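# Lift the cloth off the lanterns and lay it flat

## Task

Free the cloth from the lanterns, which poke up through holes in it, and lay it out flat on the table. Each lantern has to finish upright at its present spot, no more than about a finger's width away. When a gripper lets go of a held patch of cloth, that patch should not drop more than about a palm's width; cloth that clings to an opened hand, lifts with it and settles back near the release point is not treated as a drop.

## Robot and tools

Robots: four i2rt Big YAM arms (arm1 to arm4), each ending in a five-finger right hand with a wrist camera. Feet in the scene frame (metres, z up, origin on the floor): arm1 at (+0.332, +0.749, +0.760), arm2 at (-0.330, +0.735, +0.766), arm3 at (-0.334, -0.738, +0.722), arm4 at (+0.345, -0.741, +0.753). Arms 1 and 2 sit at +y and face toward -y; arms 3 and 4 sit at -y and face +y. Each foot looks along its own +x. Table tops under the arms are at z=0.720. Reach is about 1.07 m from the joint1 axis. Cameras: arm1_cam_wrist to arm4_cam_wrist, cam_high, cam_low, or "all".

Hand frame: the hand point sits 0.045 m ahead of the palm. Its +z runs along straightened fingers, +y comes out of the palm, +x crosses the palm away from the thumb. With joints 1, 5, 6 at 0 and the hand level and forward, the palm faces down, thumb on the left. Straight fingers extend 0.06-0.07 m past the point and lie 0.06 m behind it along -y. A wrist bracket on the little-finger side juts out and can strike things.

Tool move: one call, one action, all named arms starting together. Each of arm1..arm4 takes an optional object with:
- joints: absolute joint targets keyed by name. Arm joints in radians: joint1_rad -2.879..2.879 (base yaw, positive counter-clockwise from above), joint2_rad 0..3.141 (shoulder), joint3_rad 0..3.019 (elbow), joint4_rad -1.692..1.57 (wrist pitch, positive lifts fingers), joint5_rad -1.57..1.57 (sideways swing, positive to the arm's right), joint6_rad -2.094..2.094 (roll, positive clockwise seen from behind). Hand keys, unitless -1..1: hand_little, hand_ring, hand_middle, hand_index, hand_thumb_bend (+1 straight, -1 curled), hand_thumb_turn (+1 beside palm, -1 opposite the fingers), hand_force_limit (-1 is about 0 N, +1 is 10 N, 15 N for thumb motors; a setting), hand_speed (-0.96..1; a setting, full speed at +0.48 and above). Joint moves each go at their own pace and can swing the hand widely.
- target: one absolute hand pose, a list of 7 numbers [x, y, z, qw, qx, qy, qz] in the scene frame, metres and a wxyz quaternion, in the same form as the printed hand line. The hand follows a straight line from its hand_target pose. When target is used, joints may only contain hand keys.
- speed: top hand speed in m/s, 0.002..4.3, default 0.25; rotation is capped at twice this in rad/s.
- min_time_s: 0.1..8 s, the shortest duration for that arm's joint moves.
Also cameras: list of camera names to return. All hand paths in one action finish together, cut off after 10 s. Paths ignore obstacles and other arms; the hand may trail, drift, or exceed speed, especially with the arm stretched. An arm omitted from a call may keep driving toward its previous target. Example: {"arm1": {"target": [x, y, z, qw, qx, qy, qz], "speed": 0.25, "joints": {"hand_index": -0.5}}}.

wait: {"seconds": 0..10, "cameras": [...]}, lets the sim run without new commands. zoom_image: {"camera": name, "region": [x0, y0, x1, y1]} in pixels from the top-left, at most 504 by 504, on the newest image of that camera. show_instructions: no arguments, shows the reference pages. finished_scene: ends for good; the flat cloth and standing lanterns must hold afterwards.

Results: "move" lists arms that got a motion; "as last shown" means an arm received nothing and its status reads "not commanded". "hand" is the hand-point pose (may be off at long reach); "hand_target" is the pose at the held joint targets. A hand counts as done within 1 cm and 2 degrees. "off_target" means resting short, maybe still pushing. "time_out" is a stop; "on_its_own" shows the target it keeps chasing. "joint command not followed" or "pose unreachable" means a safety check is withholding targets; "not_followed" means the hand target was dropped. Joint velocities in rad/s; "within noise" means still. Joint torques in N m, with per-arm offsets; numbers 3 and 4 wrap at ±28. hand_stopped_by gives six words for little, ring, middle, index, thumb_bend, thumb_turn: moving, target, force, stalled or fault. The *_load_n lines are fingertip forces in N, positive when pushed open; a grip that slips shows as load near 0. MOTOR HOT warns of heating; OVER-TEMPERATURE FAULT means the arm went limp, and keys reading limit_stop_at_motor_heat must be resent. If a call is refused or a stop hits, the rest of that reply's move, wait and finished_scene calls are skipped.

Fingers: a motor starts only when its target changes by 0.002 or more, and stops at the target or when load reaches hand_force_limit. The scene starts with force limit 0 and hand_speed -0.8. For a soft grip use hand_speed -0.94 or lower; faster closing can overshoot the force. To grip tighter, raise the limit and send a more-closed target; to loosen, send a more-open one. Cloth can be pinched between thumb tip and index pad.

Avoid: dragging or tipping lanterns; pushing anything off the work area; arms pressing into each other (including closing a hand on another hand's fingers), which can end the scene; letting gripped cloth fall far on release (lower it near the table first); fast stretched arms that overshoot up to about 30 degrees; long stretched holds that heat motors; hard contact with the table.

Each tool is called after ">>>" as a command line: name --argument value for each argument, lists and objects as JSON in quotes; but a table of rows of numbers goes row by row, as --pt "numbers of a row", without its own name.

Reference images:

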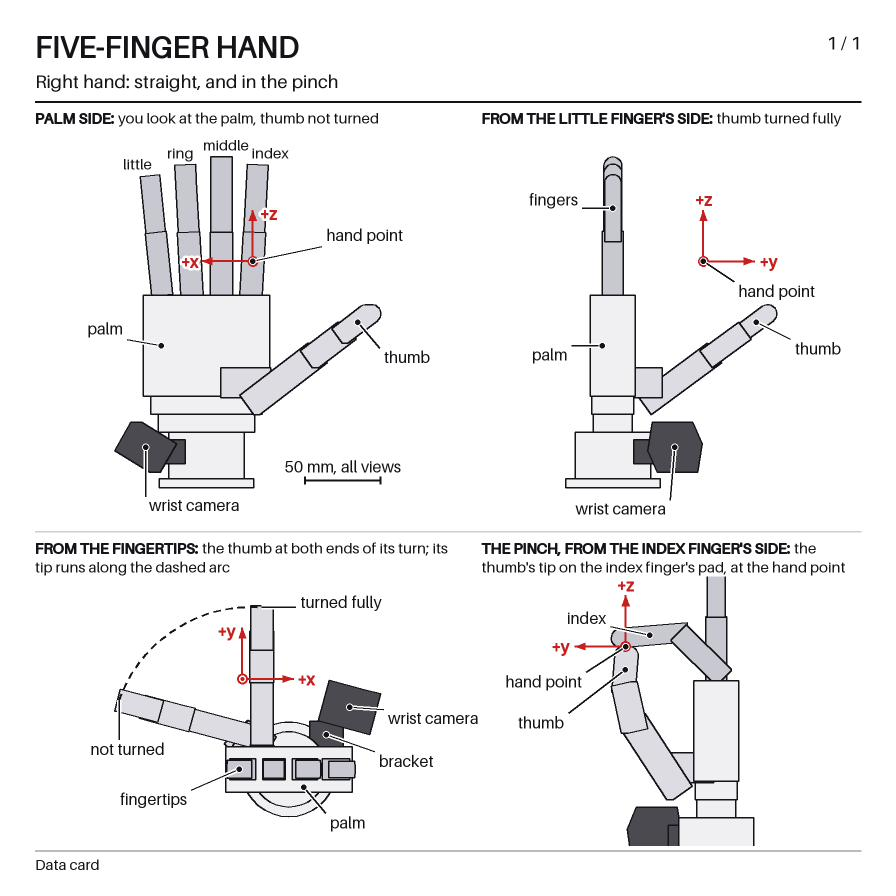

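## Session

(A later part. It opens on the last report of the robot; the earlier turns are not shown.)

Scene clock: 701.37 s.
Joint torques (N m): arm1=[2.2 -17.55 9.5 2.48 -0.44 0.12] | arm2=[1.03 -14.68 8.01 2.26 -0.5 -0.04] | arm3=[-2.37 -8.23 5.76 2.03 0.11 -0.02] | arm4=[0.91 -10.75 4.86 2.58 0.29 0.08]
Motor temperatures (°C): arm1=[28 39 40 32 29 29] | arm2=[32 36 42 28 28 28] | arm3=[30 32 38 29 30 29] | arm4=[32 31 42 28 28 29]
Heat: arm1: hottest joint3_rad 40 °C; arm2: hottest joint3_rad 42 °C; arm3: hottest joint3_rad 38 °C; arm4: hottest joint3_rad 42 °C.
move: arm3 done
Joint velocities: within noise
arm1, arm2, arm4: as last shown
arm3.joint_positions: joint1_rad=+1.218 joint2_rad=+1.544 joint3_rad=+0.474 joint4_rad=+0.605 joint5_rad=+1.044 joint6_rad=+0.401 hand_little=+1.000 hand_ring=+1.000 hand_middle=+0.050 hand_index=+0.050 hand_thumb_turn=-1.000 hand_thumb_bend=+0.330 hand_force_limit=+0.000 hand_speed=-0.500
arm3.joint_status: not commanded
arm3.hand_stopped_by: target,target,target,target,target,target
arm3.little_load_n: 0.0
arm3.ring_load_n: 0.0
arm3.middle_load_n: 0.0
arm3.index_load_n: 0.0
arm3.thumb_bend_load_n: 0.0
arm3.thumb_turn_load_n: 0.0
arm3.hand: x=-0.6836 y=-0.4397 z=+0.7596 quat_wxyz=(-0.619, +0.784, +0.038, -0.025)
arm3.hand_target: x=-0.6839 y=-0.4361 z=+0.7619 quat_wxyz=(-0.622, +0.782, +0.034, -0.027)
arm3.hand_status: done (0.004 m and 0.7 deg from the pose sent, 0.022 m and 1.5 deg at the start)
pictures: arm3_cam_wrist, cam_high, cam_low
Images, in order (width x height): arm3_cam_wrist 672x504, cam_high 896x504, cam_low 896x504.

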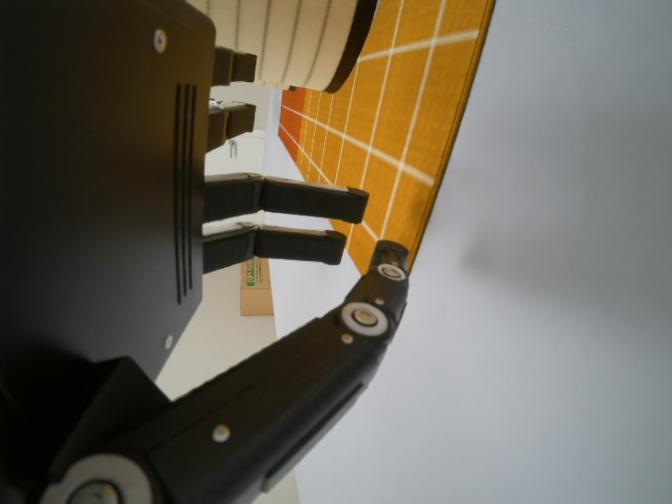

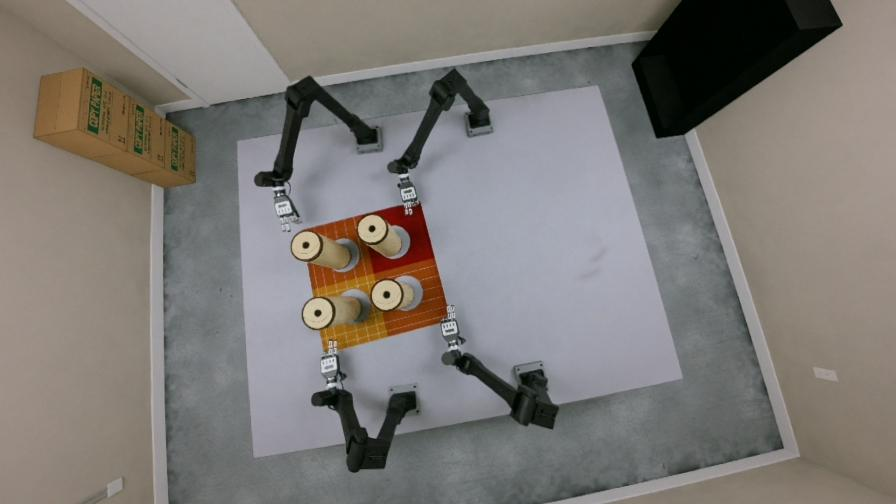

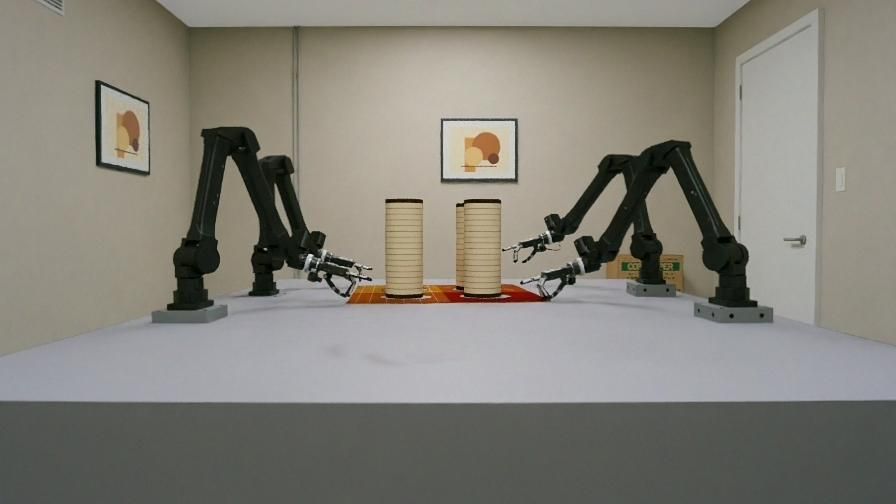

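>>> move --arm3 '{"target": [-0.684, -0.432, 0.718, 0.6220, -0.7819, -0.0341, 0.0272], "speed": 0.08}' --cameras '["arm3_cam_wrist"]'

>>> zoom_image --camera "arm3_cam_wrist" --region '[250, 120, 550, 320]'

>>> move --arm3 '{"target": [-0.684, -0.418, 0.710, 0.6220, -0.7819, -0.0341, 0.0272], "speed": 0.03, "joints": {"hand_index": -0.4, "hand_middle": -0.4, "hand_speed": -0.85}}' --cameras '["arm3_cam_wrist", "cam_low", "cam_high"]'

>>> zoom_image --camera "arm3_cam_wrist" --region '[250, 120, 550, 320]'

Scene clock: 709.00 s.
Joint torques (N m): arm1=[2.78 -18.08 9.42 2.33 -0.48 0.1] | arm2=[0.91 -14.68 8.03 2.26 -0.51 -0.05] | arm3=[-2.73 -6.3 4.34 1.47 -0.19 -0.04] | arm4=[0.97 -10.81 4.83 2.55 0.31 0.08]
Motor temperatures (°C): arm1=[28 39 40 32 29 29] | arm2=[32 36 42 28 28 28] | arm3=[30 32 38 29 30 29] | arm4=[32 31 42 28 28 29]
Heat: arm1: hottest joint3_rad 40 °C; arm2: hottest joint3_rad 42 °C; arm3: hottest joint3_rad 38 °C; arm4: hottest joint3_rad 42 °C.
move: arm3 off_target
Joint velocities: within noise
arm1, arm2: as last shown
arm1.middle_load_n: 0.0
arm2.thumb_bend_load_n: 0.5
arm3.joint_positions: joint1_rad=+1.208 joint2_rad=+1.686 joint3_rad=+0.469 joint4_rad=+0.814 joint5_rad=+1.041 joint6_rad=+0.389 hand_little=+1.000 hand_ring=+1.000 hand_middle=+0.050 hand_index=+0.050 hand_thumb_turn=-1.000 hand_thumb_bend=+0.330 hand_force_limit=+0.000 hand_speed=-0.500
arm3.joint_status: not commanded
arm3.hand_stopped_by: target,target,target,target,target,target
arm3.little_load_n: 0.0
arm3.ring_load_n: 0.0
arm3.middle_load_n: 0.0
arm3.index_load_n: 0.0
arm3.thumb_bend_load_n: -2.0
arm3.thumb_turn_load_n: -2.0
arm3.hand: x=-0.6905 y=-0.4329 z=+0.7349 quat_wxyz=(-0.629, +0.776, +0.023, -0.041)
arm3.hand_target: x=-0.6835 y=-0.4325 z=+0.7186 quat_wxyz=(-0.622, +0.782, +0.034, -0.027)
arm3.hand_status: off_target (0.018 m and 2.4 deg from the pose sent, 0.042 m and 0.7 deg at the start)
arm4.joint_positions: joint1_rad=+1.071 joint2_rad=+1.780 joint3_rad=+0.726 joint4_rad=+0.608 joint5_rad=+0.959 joint6_rad=+0.355 hand_little=+1.000 hand_ring=+1.000 hand_middle=-0.266 hand_index=-0.415 hand_thumb_turn=-1.000 hand_thumb_bend=+0.331 hand_force_limit=+0.200 hand_speed=-0.900
arm4.joint_status: not commanded
arm4.hand_stopped_by: target,target,force,force,target,target
arm4.little_load_n: 0.0
arm4.ring_load_n: 0.0
arm4.middle_load_n: 0.0
arm4.index_load_n: 6.0
arm4.thumb_bend_load_n: 3.0
arm4.thumb_turn_load_n: 0.0
arm4.hand: x=-0.0720 y=-0.3734 z=+0.7726 quat_wxyz=(-0.618, +0.785, +0.039, -0.017)
arm4.hand_target: x=-0.0779 y=-0.3740 z=+0.7751 quat_wxyz=(-0.622, +0.782, +0.034, -0.027)
arm4.hand_status: not commanded
Images, in order (width x height): arm3_cam_wrist 672x504.

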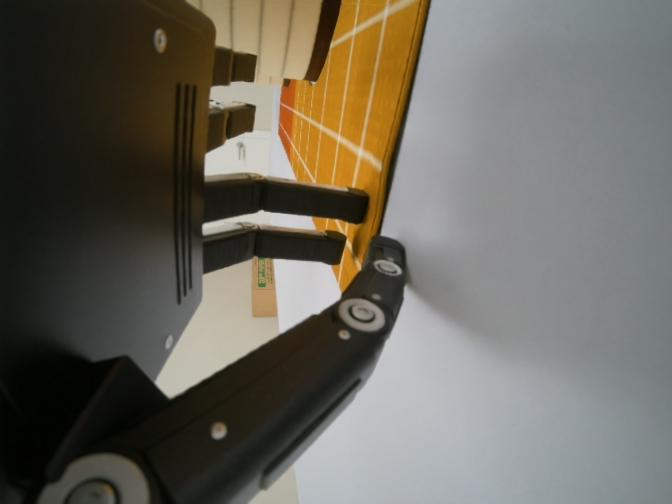

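Scaled by 1.680 from the camera's image (finer frame: 960x720).

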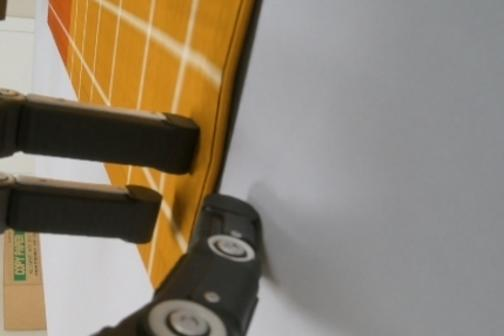

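Scene clock: 710.43 s.
Joint torques (N m): arm1=[2.32 -17.49 9.58 2.26 -0.5 0.1] | arm2=[0.97 -14.74 8.02 2.28 -0.51 -0.05] | arm3=[-2.61 -5.95 4.19 1.01 -0.32 -0.15] | arm4=[1.03 -10.75 4.83 2.56 0.31 0.08]
Motor temperatures (°C): arm1=[28 39 40 32 29 29] | arm2=[32 36 42 28 28 28] | arm3=[30 32 38 29 30 29] | arm4=[32 31 42 28 28 29]
Heat: arm1: hottest joint3_rad 40 °C; arm2: hottest joint3_rad 42 °C; arm3: hottest joint3_rad 38 °C; arm4: hottest joint3_rad 42 °C.
move: arm3 off_target
Joint velocities: within noise
arm1.joint_positions: joint1_rad=-1.108 joint2_rad=+2.071 joint3_rad=+1.166 joint4_rad=+0.373 joint5_rad=-1.094 joint6_rad=-0.452 hand_little=+1.000 hand_ring=+1.000 hand_middle=-0.267 hand_index=-0.453 hand_thumb_turn=-1.000 hand_thumb_bend=+0.332 hand_force_limit=+0.200 hand_speed=-0.900
arm1.joint_status: not commanded
arm1.hand_stopped_by: target,target,force,force,target,target
arm1.little_load_n: -0.5
arm1.ring_load_n: 0.0
arm1.middle_load_n: 0.0
arm1.index_load_n: 6.0
arm1.thumb_bend_load_n: 6.5
arm1.thumb_turn_load_n: 0.0
arm1.hand: x=-0.1126 y=+0.3049 z=+0.7470 quat_wxyz=(-0.036, +0.023, -0.787, +0.615)
arm1.hand_target: x=-0.1196 y=+0.2952 z=+0.7554 quat_wxyz=(-0.027, +0.034, -0.782, +0.622)
arm1.hand_status: not commanded
arm2, arm4: as last shown
arm2.thumb_bend_load_n: 0.0
arm3.joint_positions: joint1_rad=+1.166 joint2_rad=+1.718 joint3_rad=+0.481 joint4_rad=+0.886 joint5_rad=+1.008 joint6_rad=+0.372 hand_little=+1.000 hand_ring=+1.000 hand_middle=-0.309 hand_index=-0.392 hand_thumb_turn=-1.000 hand_thumb_bend=+0.330 hand_force_limit=+0.000 hand_speed=-0.850
arm3.joint_status: hand_middle off_target (ended at -0.309, target -0.400); the others done
arm3.hand_stopped_by: target,target,force,force,target,target
arm3.little_load_n: 0.0
arm3.ring_load_n: 0.0
arm3.middle_load_n: 6.5
arm3.index_load_n: 6.0
arm3.thumb_bend_load_n: 0.0
arm3.thumb_turn_load_n: 0.0
arm3.hand: x=-0.6920 y=-0.4159 z=+0.7359 quat_wxyz=(-0.634, +0.771, +0.008, -0.052)
arm3.hand_target: x=-0.6830 y=-0.4189 z=+0.7113 quat_wxyz=(-0.622, +0.782, +0.034, -0.027)
arm3.hand_status: off_target (0.027 m and 4.5 deg from the pose sent, 0.030 m and 2.4 deg at the start)
pictures: arm3_cam_wrist, cam_high, cam_low
Images, in order (width x height): arm3_cam_wrist 672x504, cam_high 896x504, cam_low 896x504.

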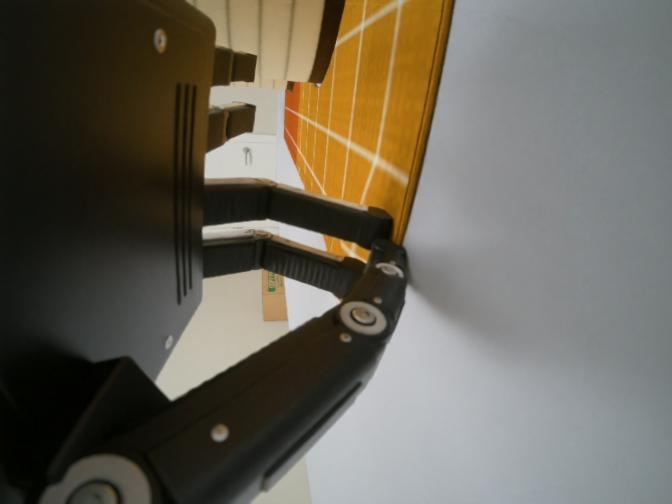

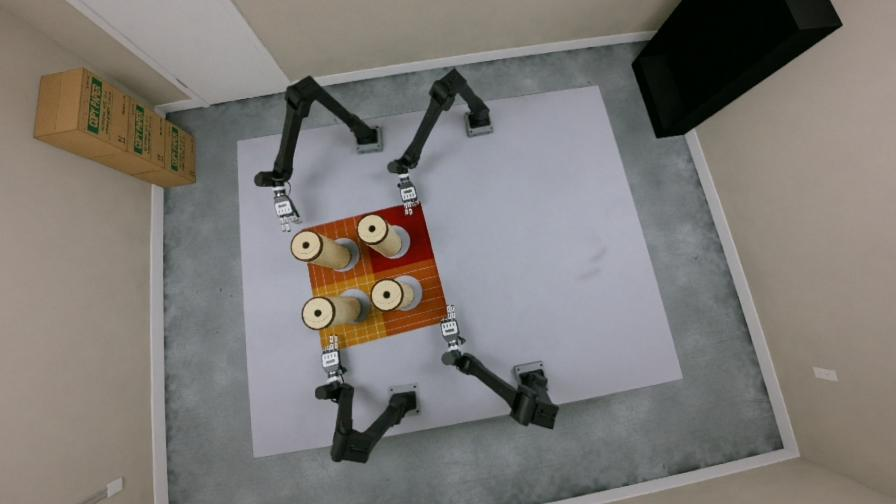

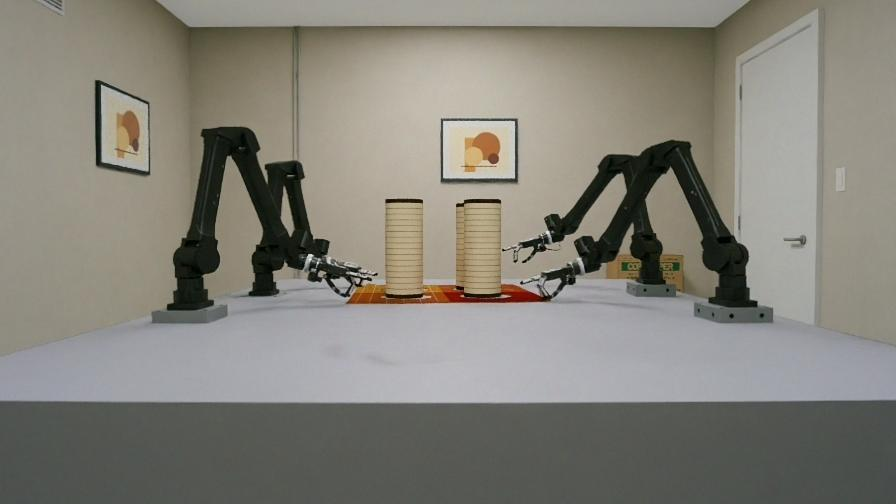

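Scaled by 1.680 from the camera's image (finer frame: 960x720).

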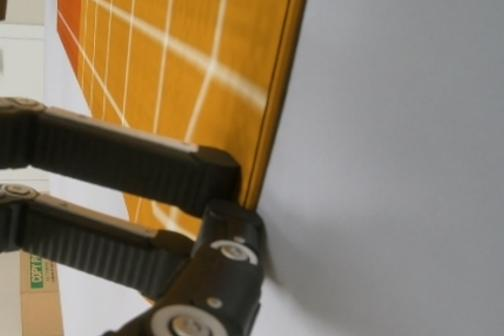

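>>> move --arm3 '{"target": [-0.684, -0.425, 0.775, 0.6220, -0.7819, -0.0341, 0.0272], "speed": 0.06}' --cameras '["arm3_cam_wrist", "cam_low", "cam_high"]'

>>> zoom_image --camera "arm3_cam_wrist" --region '[250, 120, 550, 320]'

Scene clock: 720.90 s.
Joint torques (N m): arm1=[2.26 -17.38 9.46 2.33 -0.48 0.14] | arm2=[0.97 -14.68 8.02 2.29 -0.51 -0.05] | arm3=[-1.26 -9.52 6.82 1.2 0.36 0.02] | arm4=[0.91 -10.81 4.82 2.55 0.31 0.08]
Motor temperatures (°C): arm1=[28 39 40 32 29 29] | arm2=[32 36 42 28 28 28] | arm3=[30 32 37 29 30 29] | arm4=[32 31 42 28 28 29]
Heat: arm1: hottest joint3_rad 40 °C; arm2: hottest joint3_rad 42 °C; arm3: hottest joint3_rad 37 °C; arm4: hottest joint3_rad 42 °C.
move: arm3 off_target
Joint velocities: within noise
arm1, arm4: as last shown
arm1.little_load_n: 0.0
arm1.ring_load_n: -0.5
arm2.joint_positions: joint1_rad=-0.944 joint2_rad=+1.825 joint3_rad=+1.078 joint4_rad=+0.264 joint5_rad=-1.042 joint6_rad=-0.419 hand_little=+1.000 hand_ring=+1.000 hand_middle=+0.050 hand_index=+0.050 hand_thumb_turn=-1.000 hand_thumb_bend=+0.330 hand_force_limit=+0.000 hand_speed=-0.500
arm2.joint_status: not commanded
arm2.hand_stopped_by: target,target,target,target,target,target
arm2.little_load_n: 0.0
arm2.ring_load_n: 0.0
arm2.middle_load_n: 0.0
arm2.index_load_n: 0.0
arm2.thumb_bend_load_n: 0.0
arm2.thumb_turn_load_n: 0.0
arm2.hand: x=-0.7254 y=+0.2766 z=+0.8479 quat_wxyz=(-0.033, +0.036, -0.785, +0.618)
arm2.hand_target: x=-0.7300 y=+0.2800 z=+0.8500 quat_wxyz=(-0.027, +0.034, -0.782, +0.622)
arm2.hand_status: not commanded
arm3.joint_positions: joint1_rad=+1.170 joint2_rad=+1.524 joint3_rad=+0.480 joint4_rad=+0.603 joint5_rad=+1.010 joint6_rad=+0.369 hand_little=+1.000 hand_ring=+1.000 hand_middle=-0.309 hand_index=-0.393 hand_thumb_turn=-1.000 hand_thumb_bend=+0.330 hand_force_limit=+0.000 hand_speed=-0.850
arm3.joint_status: not commanded
arm3.hand_stopped_by: target,target,force,force,target,target
arm3.little_load_n: 0.0
arm3.ring_load_n: 0.0
arm3.middle_load_n: 2.5
arm3.index_load_n: 0.5
arm3.thumb_bend_load_n: 0.5
arm3.thumb_turn_load_n: 0.0
arm3.hand: x=-0.6772 y=-0.4244 z=+0.7667 quat_wxyz=(-0.619, +0.785, +0.036, -0.021)
arm3.hand_target: x=-0.6840 y=-0.4250 z=+0.7751 quat_wxyz=(-0.622, +0.782, +0.034, -0.027)
arm3.hand_status: off_target (0.011 m and 0.9 deg from the pose sent, 0.041 m and 4.5 deg at the start)
pictures: arm3_cam_wrist, cam_high, cam_low
Images, in order (width x height): arm3_cam_wrist 672x504, cam_high 896x504, cam_low 896x504.

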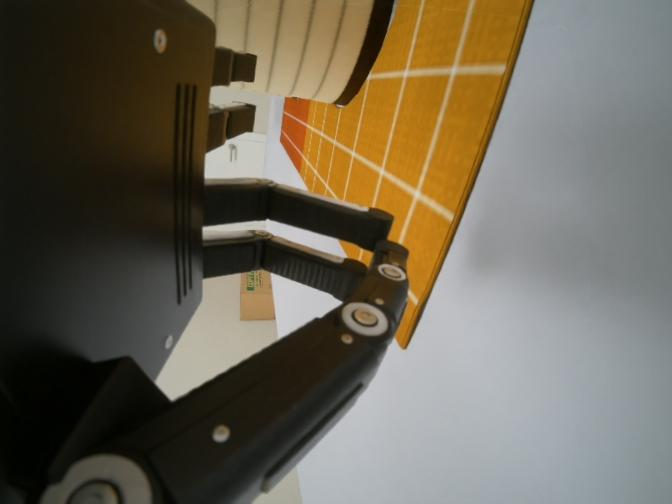

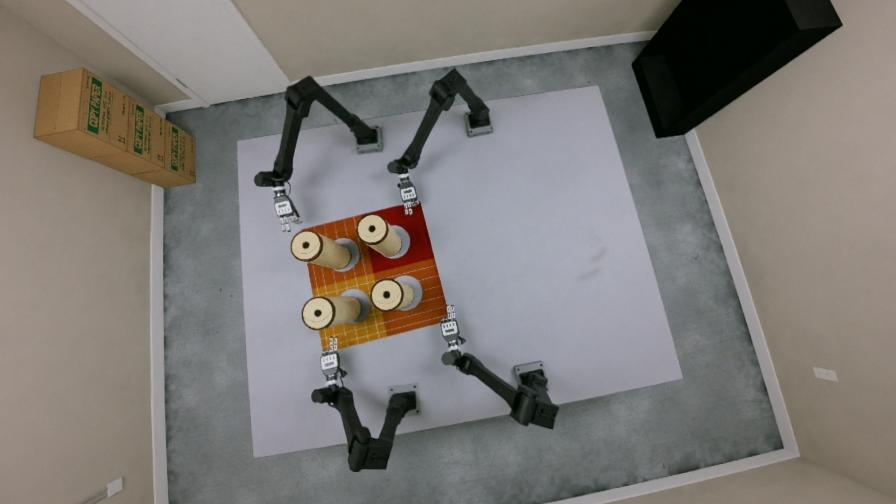

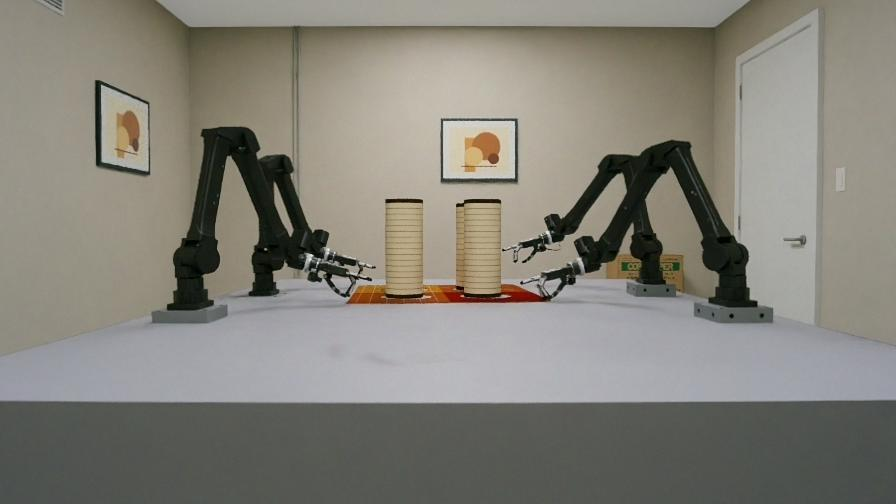

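Scaled by 1.680 from the camera's image (finer frame: 960x720).

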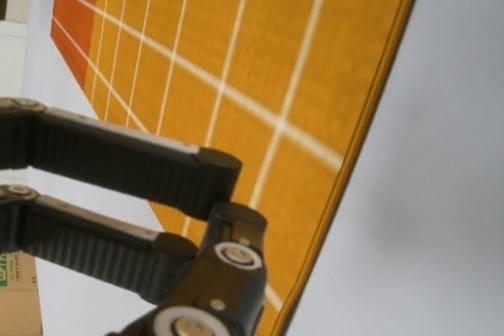

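>>> move --arm3 '{"target": [-0.684, -0.452, 0.790, 0.6220, -0.7819, -0.0341, 0.0272], "speed": 0.1, "joints": {"hand_index": 0.08, "hand_middle": 0.08, "hand_thumb_bend": 0.36, "hand_speed": -0.5}}'

>>> move --arm3 '{"target": [-0.684, -0.444, 0.728, 0.6220, -0.7819, -0.0341, 0.0272], "speed": 0.1}' --cameras '["arm3_cam_wrist", "cam_low"]'

>>> zoom_image --camera "arm3_cam_wrist" --region '[250, 120, 550, 320]'

>>> move --arm3 '{"target": [-0.684, -0.430, 0.722, 0.6220, -0.7819, -0.0341, 0.0272], "speed": 0.05}' --cameras '["arm3_cam_wrist", "cam_low"]'

>>> zoom_image --camera "arm3_cam_wrist" --region '[250, 120, 550, 320]'

Scene clock: 743.50 s.
Joint torques (N m): arm1=[2.61 -17.49 9.39 2.25 -0.48 0.09] | arm2=[0.97 -14.74 8.02 2.26 -0.5 -0.04] | arm3=[-1.55 -8.76 6.65 1.18 0.41 0.07] | arm4=[0.85 -10.81 4.85 2.58 0.3 0.08]
Motor temperatures (°C): arm1=[28 39 40 32 29 29] | arm2=[32 36 41 28 27 28] | arm3=[30 32 38 29 30 29] | arm4=[32 31 41 28 28 29]
Heat: arm1: hottest joint3_rad 40 °C; arm2: hottest joint3_rad 41 °C; arm3: hottest joint3_rad 38 °C; arm4: hottest joint3_rad 41 °C.
move: arm3 done
Joint velocities: within noise
arm1, arm2, arm4: as last shown
arm1.ring_load_n: 0.0
arm1.middle_load_n: 0.5
arm1.thumb_turn_load_n: -0.5
arm3.joint_positions: joint1_rad=+1.250 joint2_rad=+1.439 joint3_rad=+0.480 joint4_rad=+0.469 joint5_rad=+1.078 joint6_rad=+0.426 hand_little=+1.000 hand_ring=+1.000 hand_middle=+0.080 hand_index=+0.080 hand_thumb_turn=-1.000 hand_thumb_bend=+0.360 hand_force_limit=+0.000 hand_speed=-0.500
arm3.joint_status: all done
arm3.hand_stopped_by: target,target,target,target,target,target
arm3.little_load_n: 0.0
arm3.ring_load_n: 0.0
arm3.middle_load_n: 0.0
arm3.index_load_n: 0.0
arm3.thumb_bend_load_n: 0.0
arm3.thumb_turn_load_n: 0.0
arm3.hand: x=-0.6818 y=-0.4506 z=+0.7848 quat_wxyz=(-0.620, +0.783, +0.038, -0.022)
arm3.hand_target: x=-0.6840 y=-0.4519 z=+0.7900 quat_wxyz=(-0.622, +0.782, +0.034, -0.027)
arm3.hand_status: done (0.006 m and 0.8 deg from the pose sent, 0.037 m and 0.9 deg at the start)
pictures: none

Scene clock: 744.70 s.
Joint torques (N m): arm1=[2.14 -17.38 9.55 2.21 -0.49 0.1] | arm2=[0.91 -14.68 8.01 2.26 -0.5 -0.05] | arm3=[-2.96 -7.18 4.49 1.85 -0.04 0] | arm4=[0.91 -10.81 4.85 2.56 0.3 0.08]
Motor temperatures (°C): arm1=[28 39 40 32 29 29] | arm2=[32 36 41 28 27 28] | arm3=[30 32 38 29 30 29] | arm4=[32 31 41 28 28 29]
Heat: arm1: hottest joint3_rad 40 °C; arm2: hottest joint3_rad 41 °C; arm3: hottest joint3_rad 38 °C; arm4: hottest joint3_rad 41 °C.
move: arm3 done
Joint velocities: within noise
arm1, arm2, arm4: as last shown
arm1.middle_load_n: 0.0
arm1.thumb_turn_load_n: 0.0
arm3.joint_positions: joint1_rad=+1.242 joint2_rad=+1.649 joint3_rad=+0.460 joint4_rad=+0.735 joint5_rad=+1.068 joint6_rad=+0.417 hand_little=+1.000 hand_ring=+1.000 hand_middle=+0.080 hand_index=+0.080 hand_thumb_turn=-1.000 hand_thumb_bend=+0.359 hand_force_limit=+0.000 hand_speed=-0.500
arm3.joint_status: not commanded
arm3.hand_stopped_by: target,target,target,target,target,target
arm3.little_load_n: 0.0
arm3.ring_load_n: 0.0
arm3.middle_load_n: 0.0
arm3.index_load_n: 0.0
arm3.thumb_bend_load_n: -2.0
arm3.thumb_turn_load_n: -2.0
arm3.hand: x=-0.6877 y=-0.4463 z=+0.7362 quat_wxyz=(-0.625, +0.780, +0.031, -0.033)
arm3.hand_target: x=-0.6838 y=-0.4441 z=+0.7282 quat_wxyz=(-0.622, +0.782, +0.034, -0.027)
arm3.hand_status: done (0.009 m and 0.8 deg from the pose sent, 0.057 m and 0.8 deg at the start)
arm4.index_load_n: 5.5
Images, in order (width x height): arm3_cam_wrist 672x504, cam_low 896x504.

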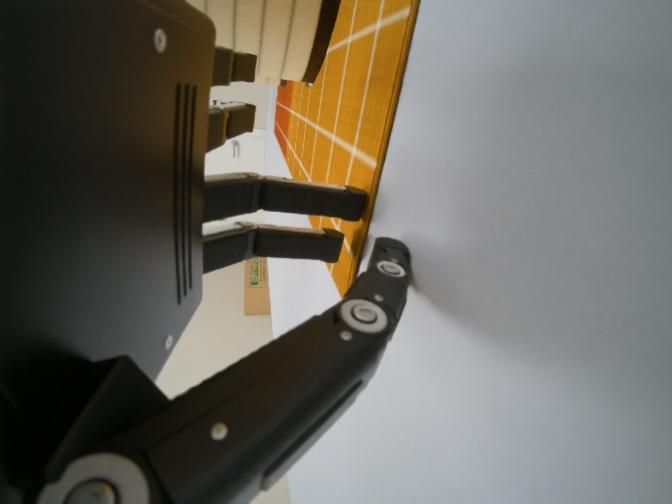

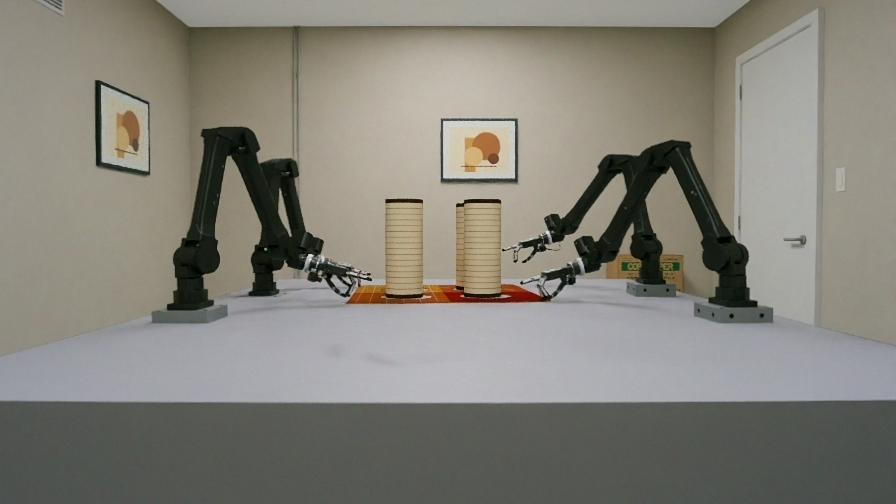

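Scaled by 1.680 from the camera's image (finer frame: 960x720).

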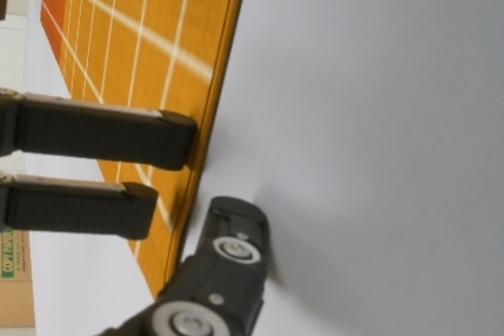

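Scene clock: 745.67 s.
Joint torques (N m): arm1=[2.08 -17.61 9.4 2.1 -0.5 0.09] | arm2=[1.03 -14.74 8.02 2.28 -0.5 -0.05] | arm3=[-3.6 -6.07 5.24 1.39 -0.07 -0.13] | arm4=[0.91 -10.81 4.86 2.58 0.3 0.08]
Motor temperatures (°C): arm1=[28 39 40 32 29 29] | arm2=[32 36 41 28 27 28] | arm3=[30 32 38 29 30 29] | arm4=[32 31 41 28 28 29]
Heat: arm1: hottest joint3_rad 40 °C; arm2: hottest joint3_rad 41 °C; arm3: hottest joint3_rad 38 °C; arm4: hottest joint3_rad 41 °C.
move: arm3 off_target
Joint velocities: within noise
arm1, arm2, arm4: as last shown
arm1.index_load_n: 6.5
arm1.thumb_turn_load_n: -0.5
arm3.joint_positions: joint1_rad=+1.213 joint2_rad=+1.672 joint3_rad=+0.460 joint4_rad=+0.803 joint5_rad=+1.033 joint6_rad=+0.397 hand_little=+1.000 hand_ring=+1.000 hand_middle=+0.080 hand_index=+0.080 hand_thumb_turn=-1.000 hand_thumb_bend=+0.359 hand_force_limit=+0.000 hand_speed=-0.500
arm3.joint_status: not commanded
arm3.hand_stopped_by: target,target,target,target,target,target
arm3.little_load_n: 0.0
arm3.ring_load_n: 0.0
arm3.middle_load_n: 0.0
arm3.index_load_n: 0.0
arm3.thumb_bend_load_n: -3.5
arm3.thumb_turn_load_n: -1.0
arm3.hand: x=-0.6899 y=-0.4368 z=+0.7360 quat_wxyz=(-0.627, +0.777, +0.025, -0.046)
arm3.hand_target: x=-0.6834 y=-0.4306 z=+0.7225 quat_wxyz=(-0.622, +0.782, +0.034, -0.027)
arm3.hand_status: off_target (0.017 m and 2.5 deg from the pose sent, 0.022 m and 0.8 deg at the start)
arm4.index_load_n: 6.0
Images, in order (width x height): arm3_cam_wrist 672x504, cam_low 896x504.

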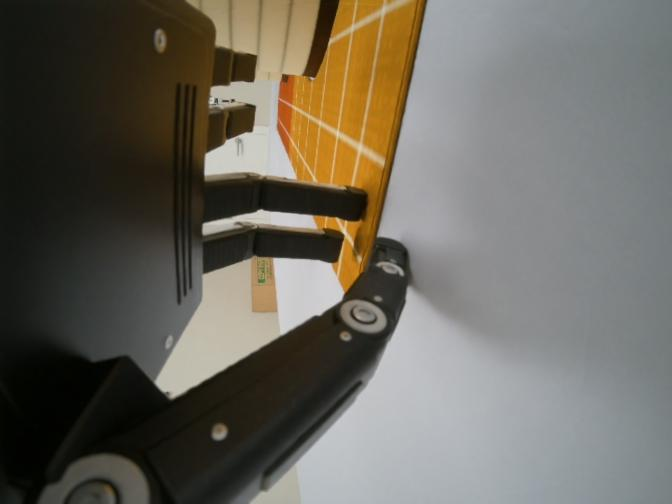

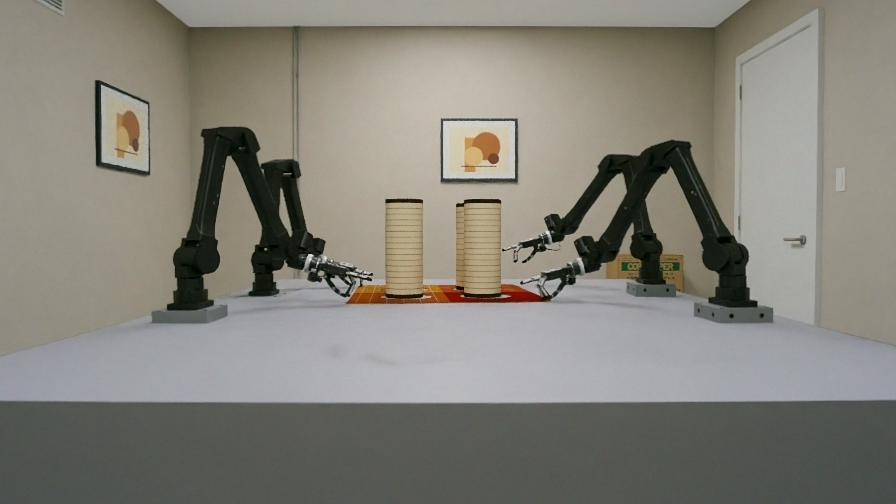

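Scaled by 1.680 from the camera's image (finer frame: 960x720).

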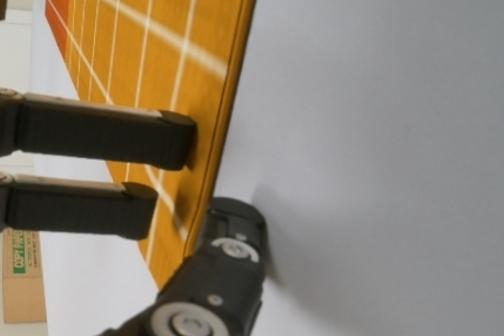

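>>> move --arm3 '{"target": [-0.684, -0.424, 0.716, 0.6220, -0.7819, -0.0341, 0.0272], "speed": 0.02, "joints": {"hand_index": -0.4, "hand_middle": -0.4, "hand_speed": -0.88}}' --cameras '["arm3_cam_wrist", "cam_low", "cam_high"]'

>>> zoom_image --camera "arm3_cam_wrist" --region '[250, 120, 550, 320]'

Scene clock: 750.93 s.
Joint torques (N m): arm1=[2.67 -17.2 9.37 2.26 -0.49 0.11] | arm2=[0.91 -14.68 8.02 2.28 -0.5 -0.05] | arm3=[-2.84 -6.12 4.52 1.16 -0.17 -0.17] | arm4=[0.97 -10.75 4.86 2.55 0.3 0.08]
Motor temperatures (°C): arm1=[28 39 40 32 29 29] | arm2=[32 36 41 28 27 28] | arm3=[30 32 38 29 30 29] | arm4=[32 31 41 28 28 29]
Heat: arm1: hottest joint3_rad 40 °C; arm2: hottest joint3_rad 41 °C; arm3: hottest joint3_rad 38 °C; arm4: hottest joint3_rad 41 °C.
move: arm3 off_target
Joint velocities: within noise
arm1, arm2, arm4: as last shown
arm1.middle_load_n: 0.5
arm1.index_load_n: 6.0
arm3.joint_positions: joint1_rad=+1.186 joint2_rad=+1.697 joint3_rad=+0.472 joint4_rad=+0.847 joint5_rad=+1.019 joint6_rad=+0.385 hand_little=+1.000 hand_ring=+1.000 hand_middle=-0.319 hand_index=-0.399 hand_thumb_turn=-1.000 hand_thumb_bend=+0.359 hand_force_limit=+0.000 hand_speed=-0.880
arm3.joint_status: hand_middle off_target (ended at -0.319, target -0.400); the others done
arm3.hand_stopped_by: target,target,force,target,target,target
arm3.little_load_n: 0.0
arm3.ring_load_n: 0.0
arm3.middle_load_n: 7.5
arm3.index_load_n: 4.5
arm3.thumb_bend_load_n: -2.0
arm3.thumb_turn_load_n: -0.5
arm3.hand: x=-0.6912 y=-0.4250 z=+0.7362 quat_wxyz=(-0.631, +0.774, +0.015, -0.050)
arm3.hand_target: x=-0.6833 y=-0.4247 z=+0.7168 quat_wxyz=(-0.622, +0.782, +0.034, -0.027)
arm3.hand_status: off_target (0.021 m and 3.6 deg from the pose sent, 0.024 m and 2.5 deg at the start)
pictures: arm3_cam_wrist, cam_high, cam_low
Images, in order (width x height): arm3_cam_wrist 672x504, cam_high 896x504, cam_low 896x504.

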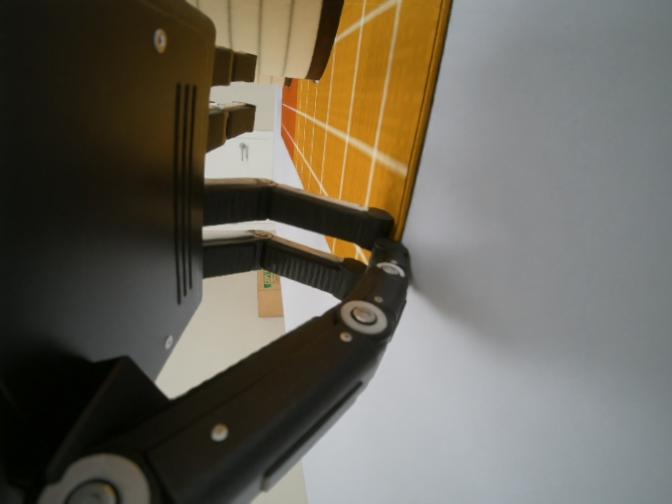

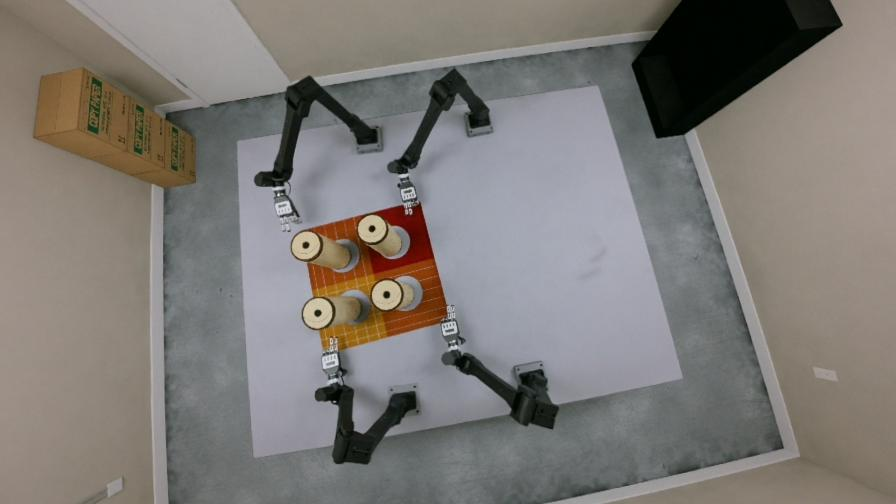

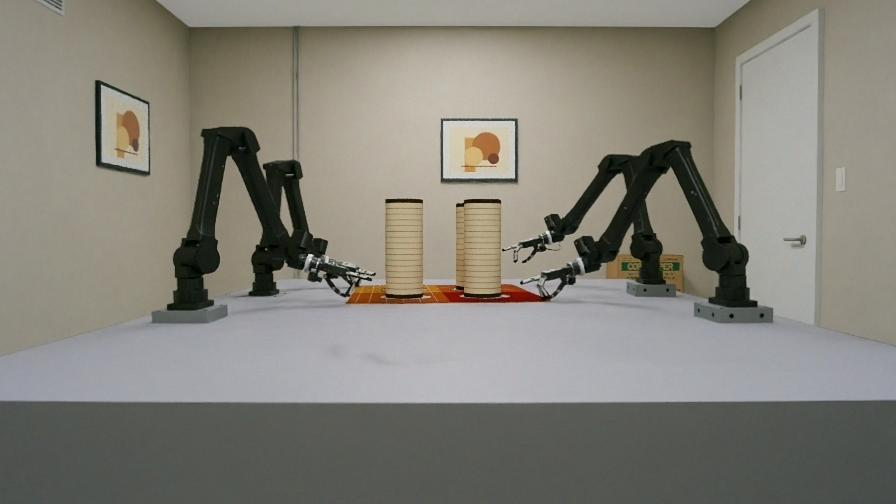

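Scaled by 1.680 from the camera's image (finer frame: 960x720).

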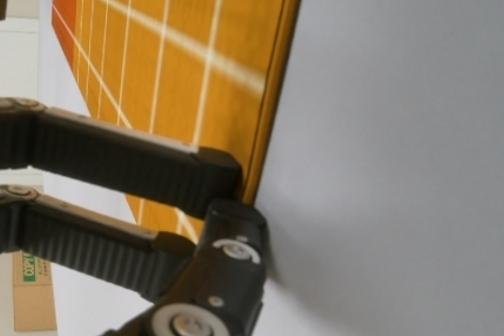

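>>> move --arm3 '{"target": [-0.684, -0.420, 0.790, 0.6225, -0.7807, -0.0546, 0.0109], "speed": 0.1, "joints": {"hand_index": 0.1, "hand_middle": 0.1, "hand_thumb_bend": 0.40, "hand_speed": -0.5}}'

>>> move --arm3 '{"target": [-0.684, -0.408, 0.715, 0.6225, -0.7807, -0.0546, 0.0109], "speed": 0.1}' --cameras '["arm3_cam_wrist", "cam_low"]'

>>> zoom_image --camera "arm3_cam_wrist" --region '[250, 120, 550, 320]'

Scene clock: 766.37 s.
Joint torques (N m): arm1=[2.37 -16.85 9.37 2.32 -0.44 0.1] | arm2=[1.03 -14.68 8.02 2.28 -0.5 -0.05] | arm3=[-2.78 -8.94 9.06 1.1 0.09 -0.07] | arm4=[0.85 -10.87 4.85 2.55 0.3 0.08]
Motor temperatures (°C): arm1=[28 40 40 32 29 29] | arm2=[32 36 41 28 27 28] | arm3=[30 32 37 29 30 29] | arm4=[32 31 41 28 28 29]
Heat: arm1: hottest joint2_rad 40 °C; arm2: hottest joint3_rad 41 °C; arm3: hottest joint3_rad 37 °C; arm4: hottest joint3_rad 41 °C.
move: arm3 off_target
Joint velocities: within noise
arm1, arm2, arm4: as last shown
arm3.joint_positions: joint1_rad=+1.179 joint2_rad=+1.474 joint3_rad=+0.479 joint4_rad=+0.540 joint5_rad=+1.009 joint6_rad=+0.316 hand_little=+1.000 hand_ring=+1.000 hand_middle=+0.100 hand_index=+0.100 hand_thumb_turn=-1.000 hand_thumb_bend=+0.400 hand_force_limit=+0.000 hand_speed=-0.500
arm3.joint_status: all done
arm3.hand_stopped_by: target,target,target,target,target,target
arm3.little_load_n: 0.0
arm3.ring_load_n: -0.5
arm3.middle_load_n: 0.0
arm3.index_load_n: 0.0
arm3.thumb_bend_load_n: 0.0
arm3.thumb_turn_load_n: 0.0
arm3.hand: x=-0.6724 y=-0.4297 z=+0.7749 quat_wxyz=(-0.616, +0.785, +0.064, -0.003)
arm3.hand_target: x=-0.6834 y=-0.4203 z=+0.7904 quat_wxyz=(-0.623, +0.780, +0.055, -0.011)
arm3.hand_status: off_target (0.021 m and 1.7 deg from the pose sent, 0.055 m and 6.5 deg at the start)
arm4.middle_load_n: 0.5
pictures: none

Scene clock: 767.70 s.
Joint torques (N m): arm1=[2.26 -17.85 9.5 2.21 -0.47 0.1] | arm2=[0.97 -14.68 8.02 2.26 -0.5 -0.05] | arm3=[-3.14 -5.07 6.04 1.2 -0.52 0.06] | arm4=[0.97 -10.87 4.85 2.56 0.3 0.08]
Motor temperatures (°C): arm1=[28 40 40 32 29 28] | arm2=[32 36 41 28 27 28] | arm3=[30 32 37 29 30 29] | arm4=[32 31 41 28 28 29]
Heat: arm1: hottest joint2_rad 40 °C; arm2: hottest joint3_rad 41 °C; arm3: hottest joint3_rad 37 °C; arm4: hottest joint3_rad 41 °C.
move: arm3 off_target
Joint velocities: within noise
arm1, arm2: as last shown
arm3.joint_positions: joint1_rad=+1.155 joint2_rad=+1.699 joint3_rad=+0.479 joint4_rad=+0.861 joint5_rad=+0.994 joint6_rad=+0.285 hand_little=+1.000 hand_ring=+1.000 hand_middle=+0.100 hand_index=+0.100 hand_thumb_turn=-1.000 hand_thumb_bend=+0.398 hand_force_limit=+0.000 hand_speed=-0.500
arm3.joint_status: not commanded
arm3.hand_stopped_by: target,target,target,target,target,target
arm3.little_load_n: 0.0
arm3.ring_load_n: 0.0
arm3.middle_load_n: 0.0
arm3.index_load_n: 0.0
arm3.thumb_bend_load_n: -7.0
arm3.thumb_turn_load_n: -4.5
arm3.hand: x=-0.6841 y=-0.4138 z=+0.7357 quat_wxyz=(-0.633, +0.773, +0.044, -0.024)
arm3.hand_target: x=-0.6830 y=-0.4090 z=+0.7157 quat_wxyz=(-0.622, +0.781, +0.054, -0.011)
arm3.hand_status: off_target (0.022 m and 2.5 deg from the pose sent, 0.065 m and 1.7 deg at the start)
arm4.joint_positions: joint1_rad=+1.071 joint2_rad=+1.780 joint3_rad=+0.726 joint4_rad=+0.608 joint5_rad=+0.959 joint6_rad=+0.355 hand_little=+1.000 hand_ring=+1.000 hand_middle=-0.266 hand_index=-0.415 hand_thumb_turn=-1.000 hand_thumb_bend=+0.331 hand_force_limit=+0.200 hand_speed=-0.900
arm4.joint_status: not commanded
arm4.hand_stopped_by: target,target,force,force,target,target
arm4.little_load_n: 0.0
arm4.ring_load_n: 0.0
arm4.middle_load_n: 0.0
arm4.index_load_n: 6.0
arm4.thumb_bend_load_n: 2.5
arm4.thumb_turn_load_n: 0.0
arm4.hand: x=-0.0720 y=-0.3734 z=+0.7726 quat_wxyz=(-0.618, +0.785, +0.039, -0.017)
arm4.hand_target: x=-0.0779 y=-0.3740 z=+0.7751 quat_wxyz=(-0.622, +0.782, +0.034, -0.027)
arm4.hand_status: not commanded
Images, in order (width x height): arm3_cam_wrist 672x504, cam_low 896x504.

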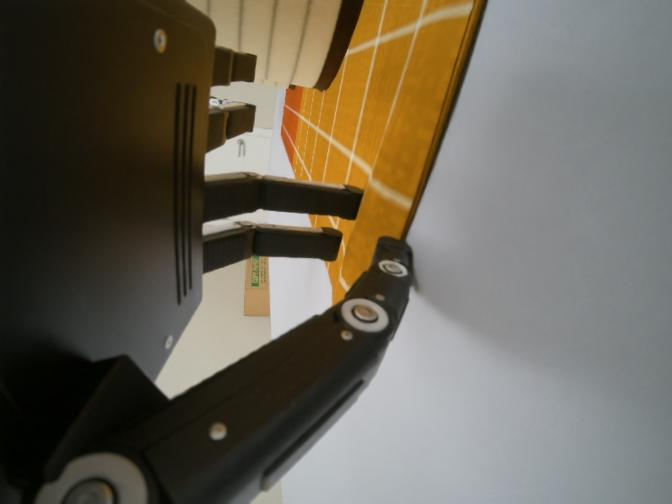

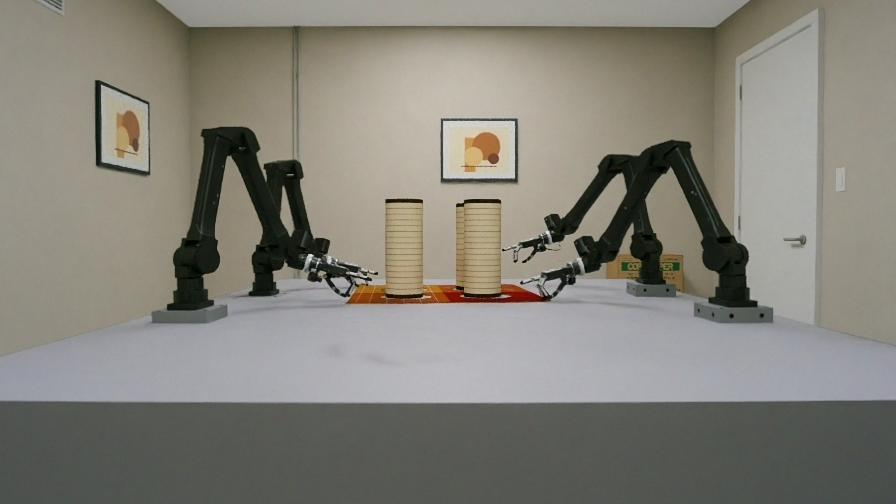

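Scaled by 1.680 from the camera's image (finer frame: 960x720).

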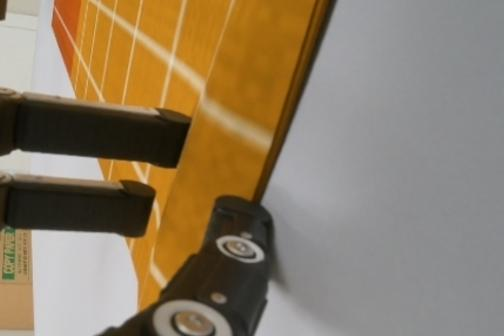

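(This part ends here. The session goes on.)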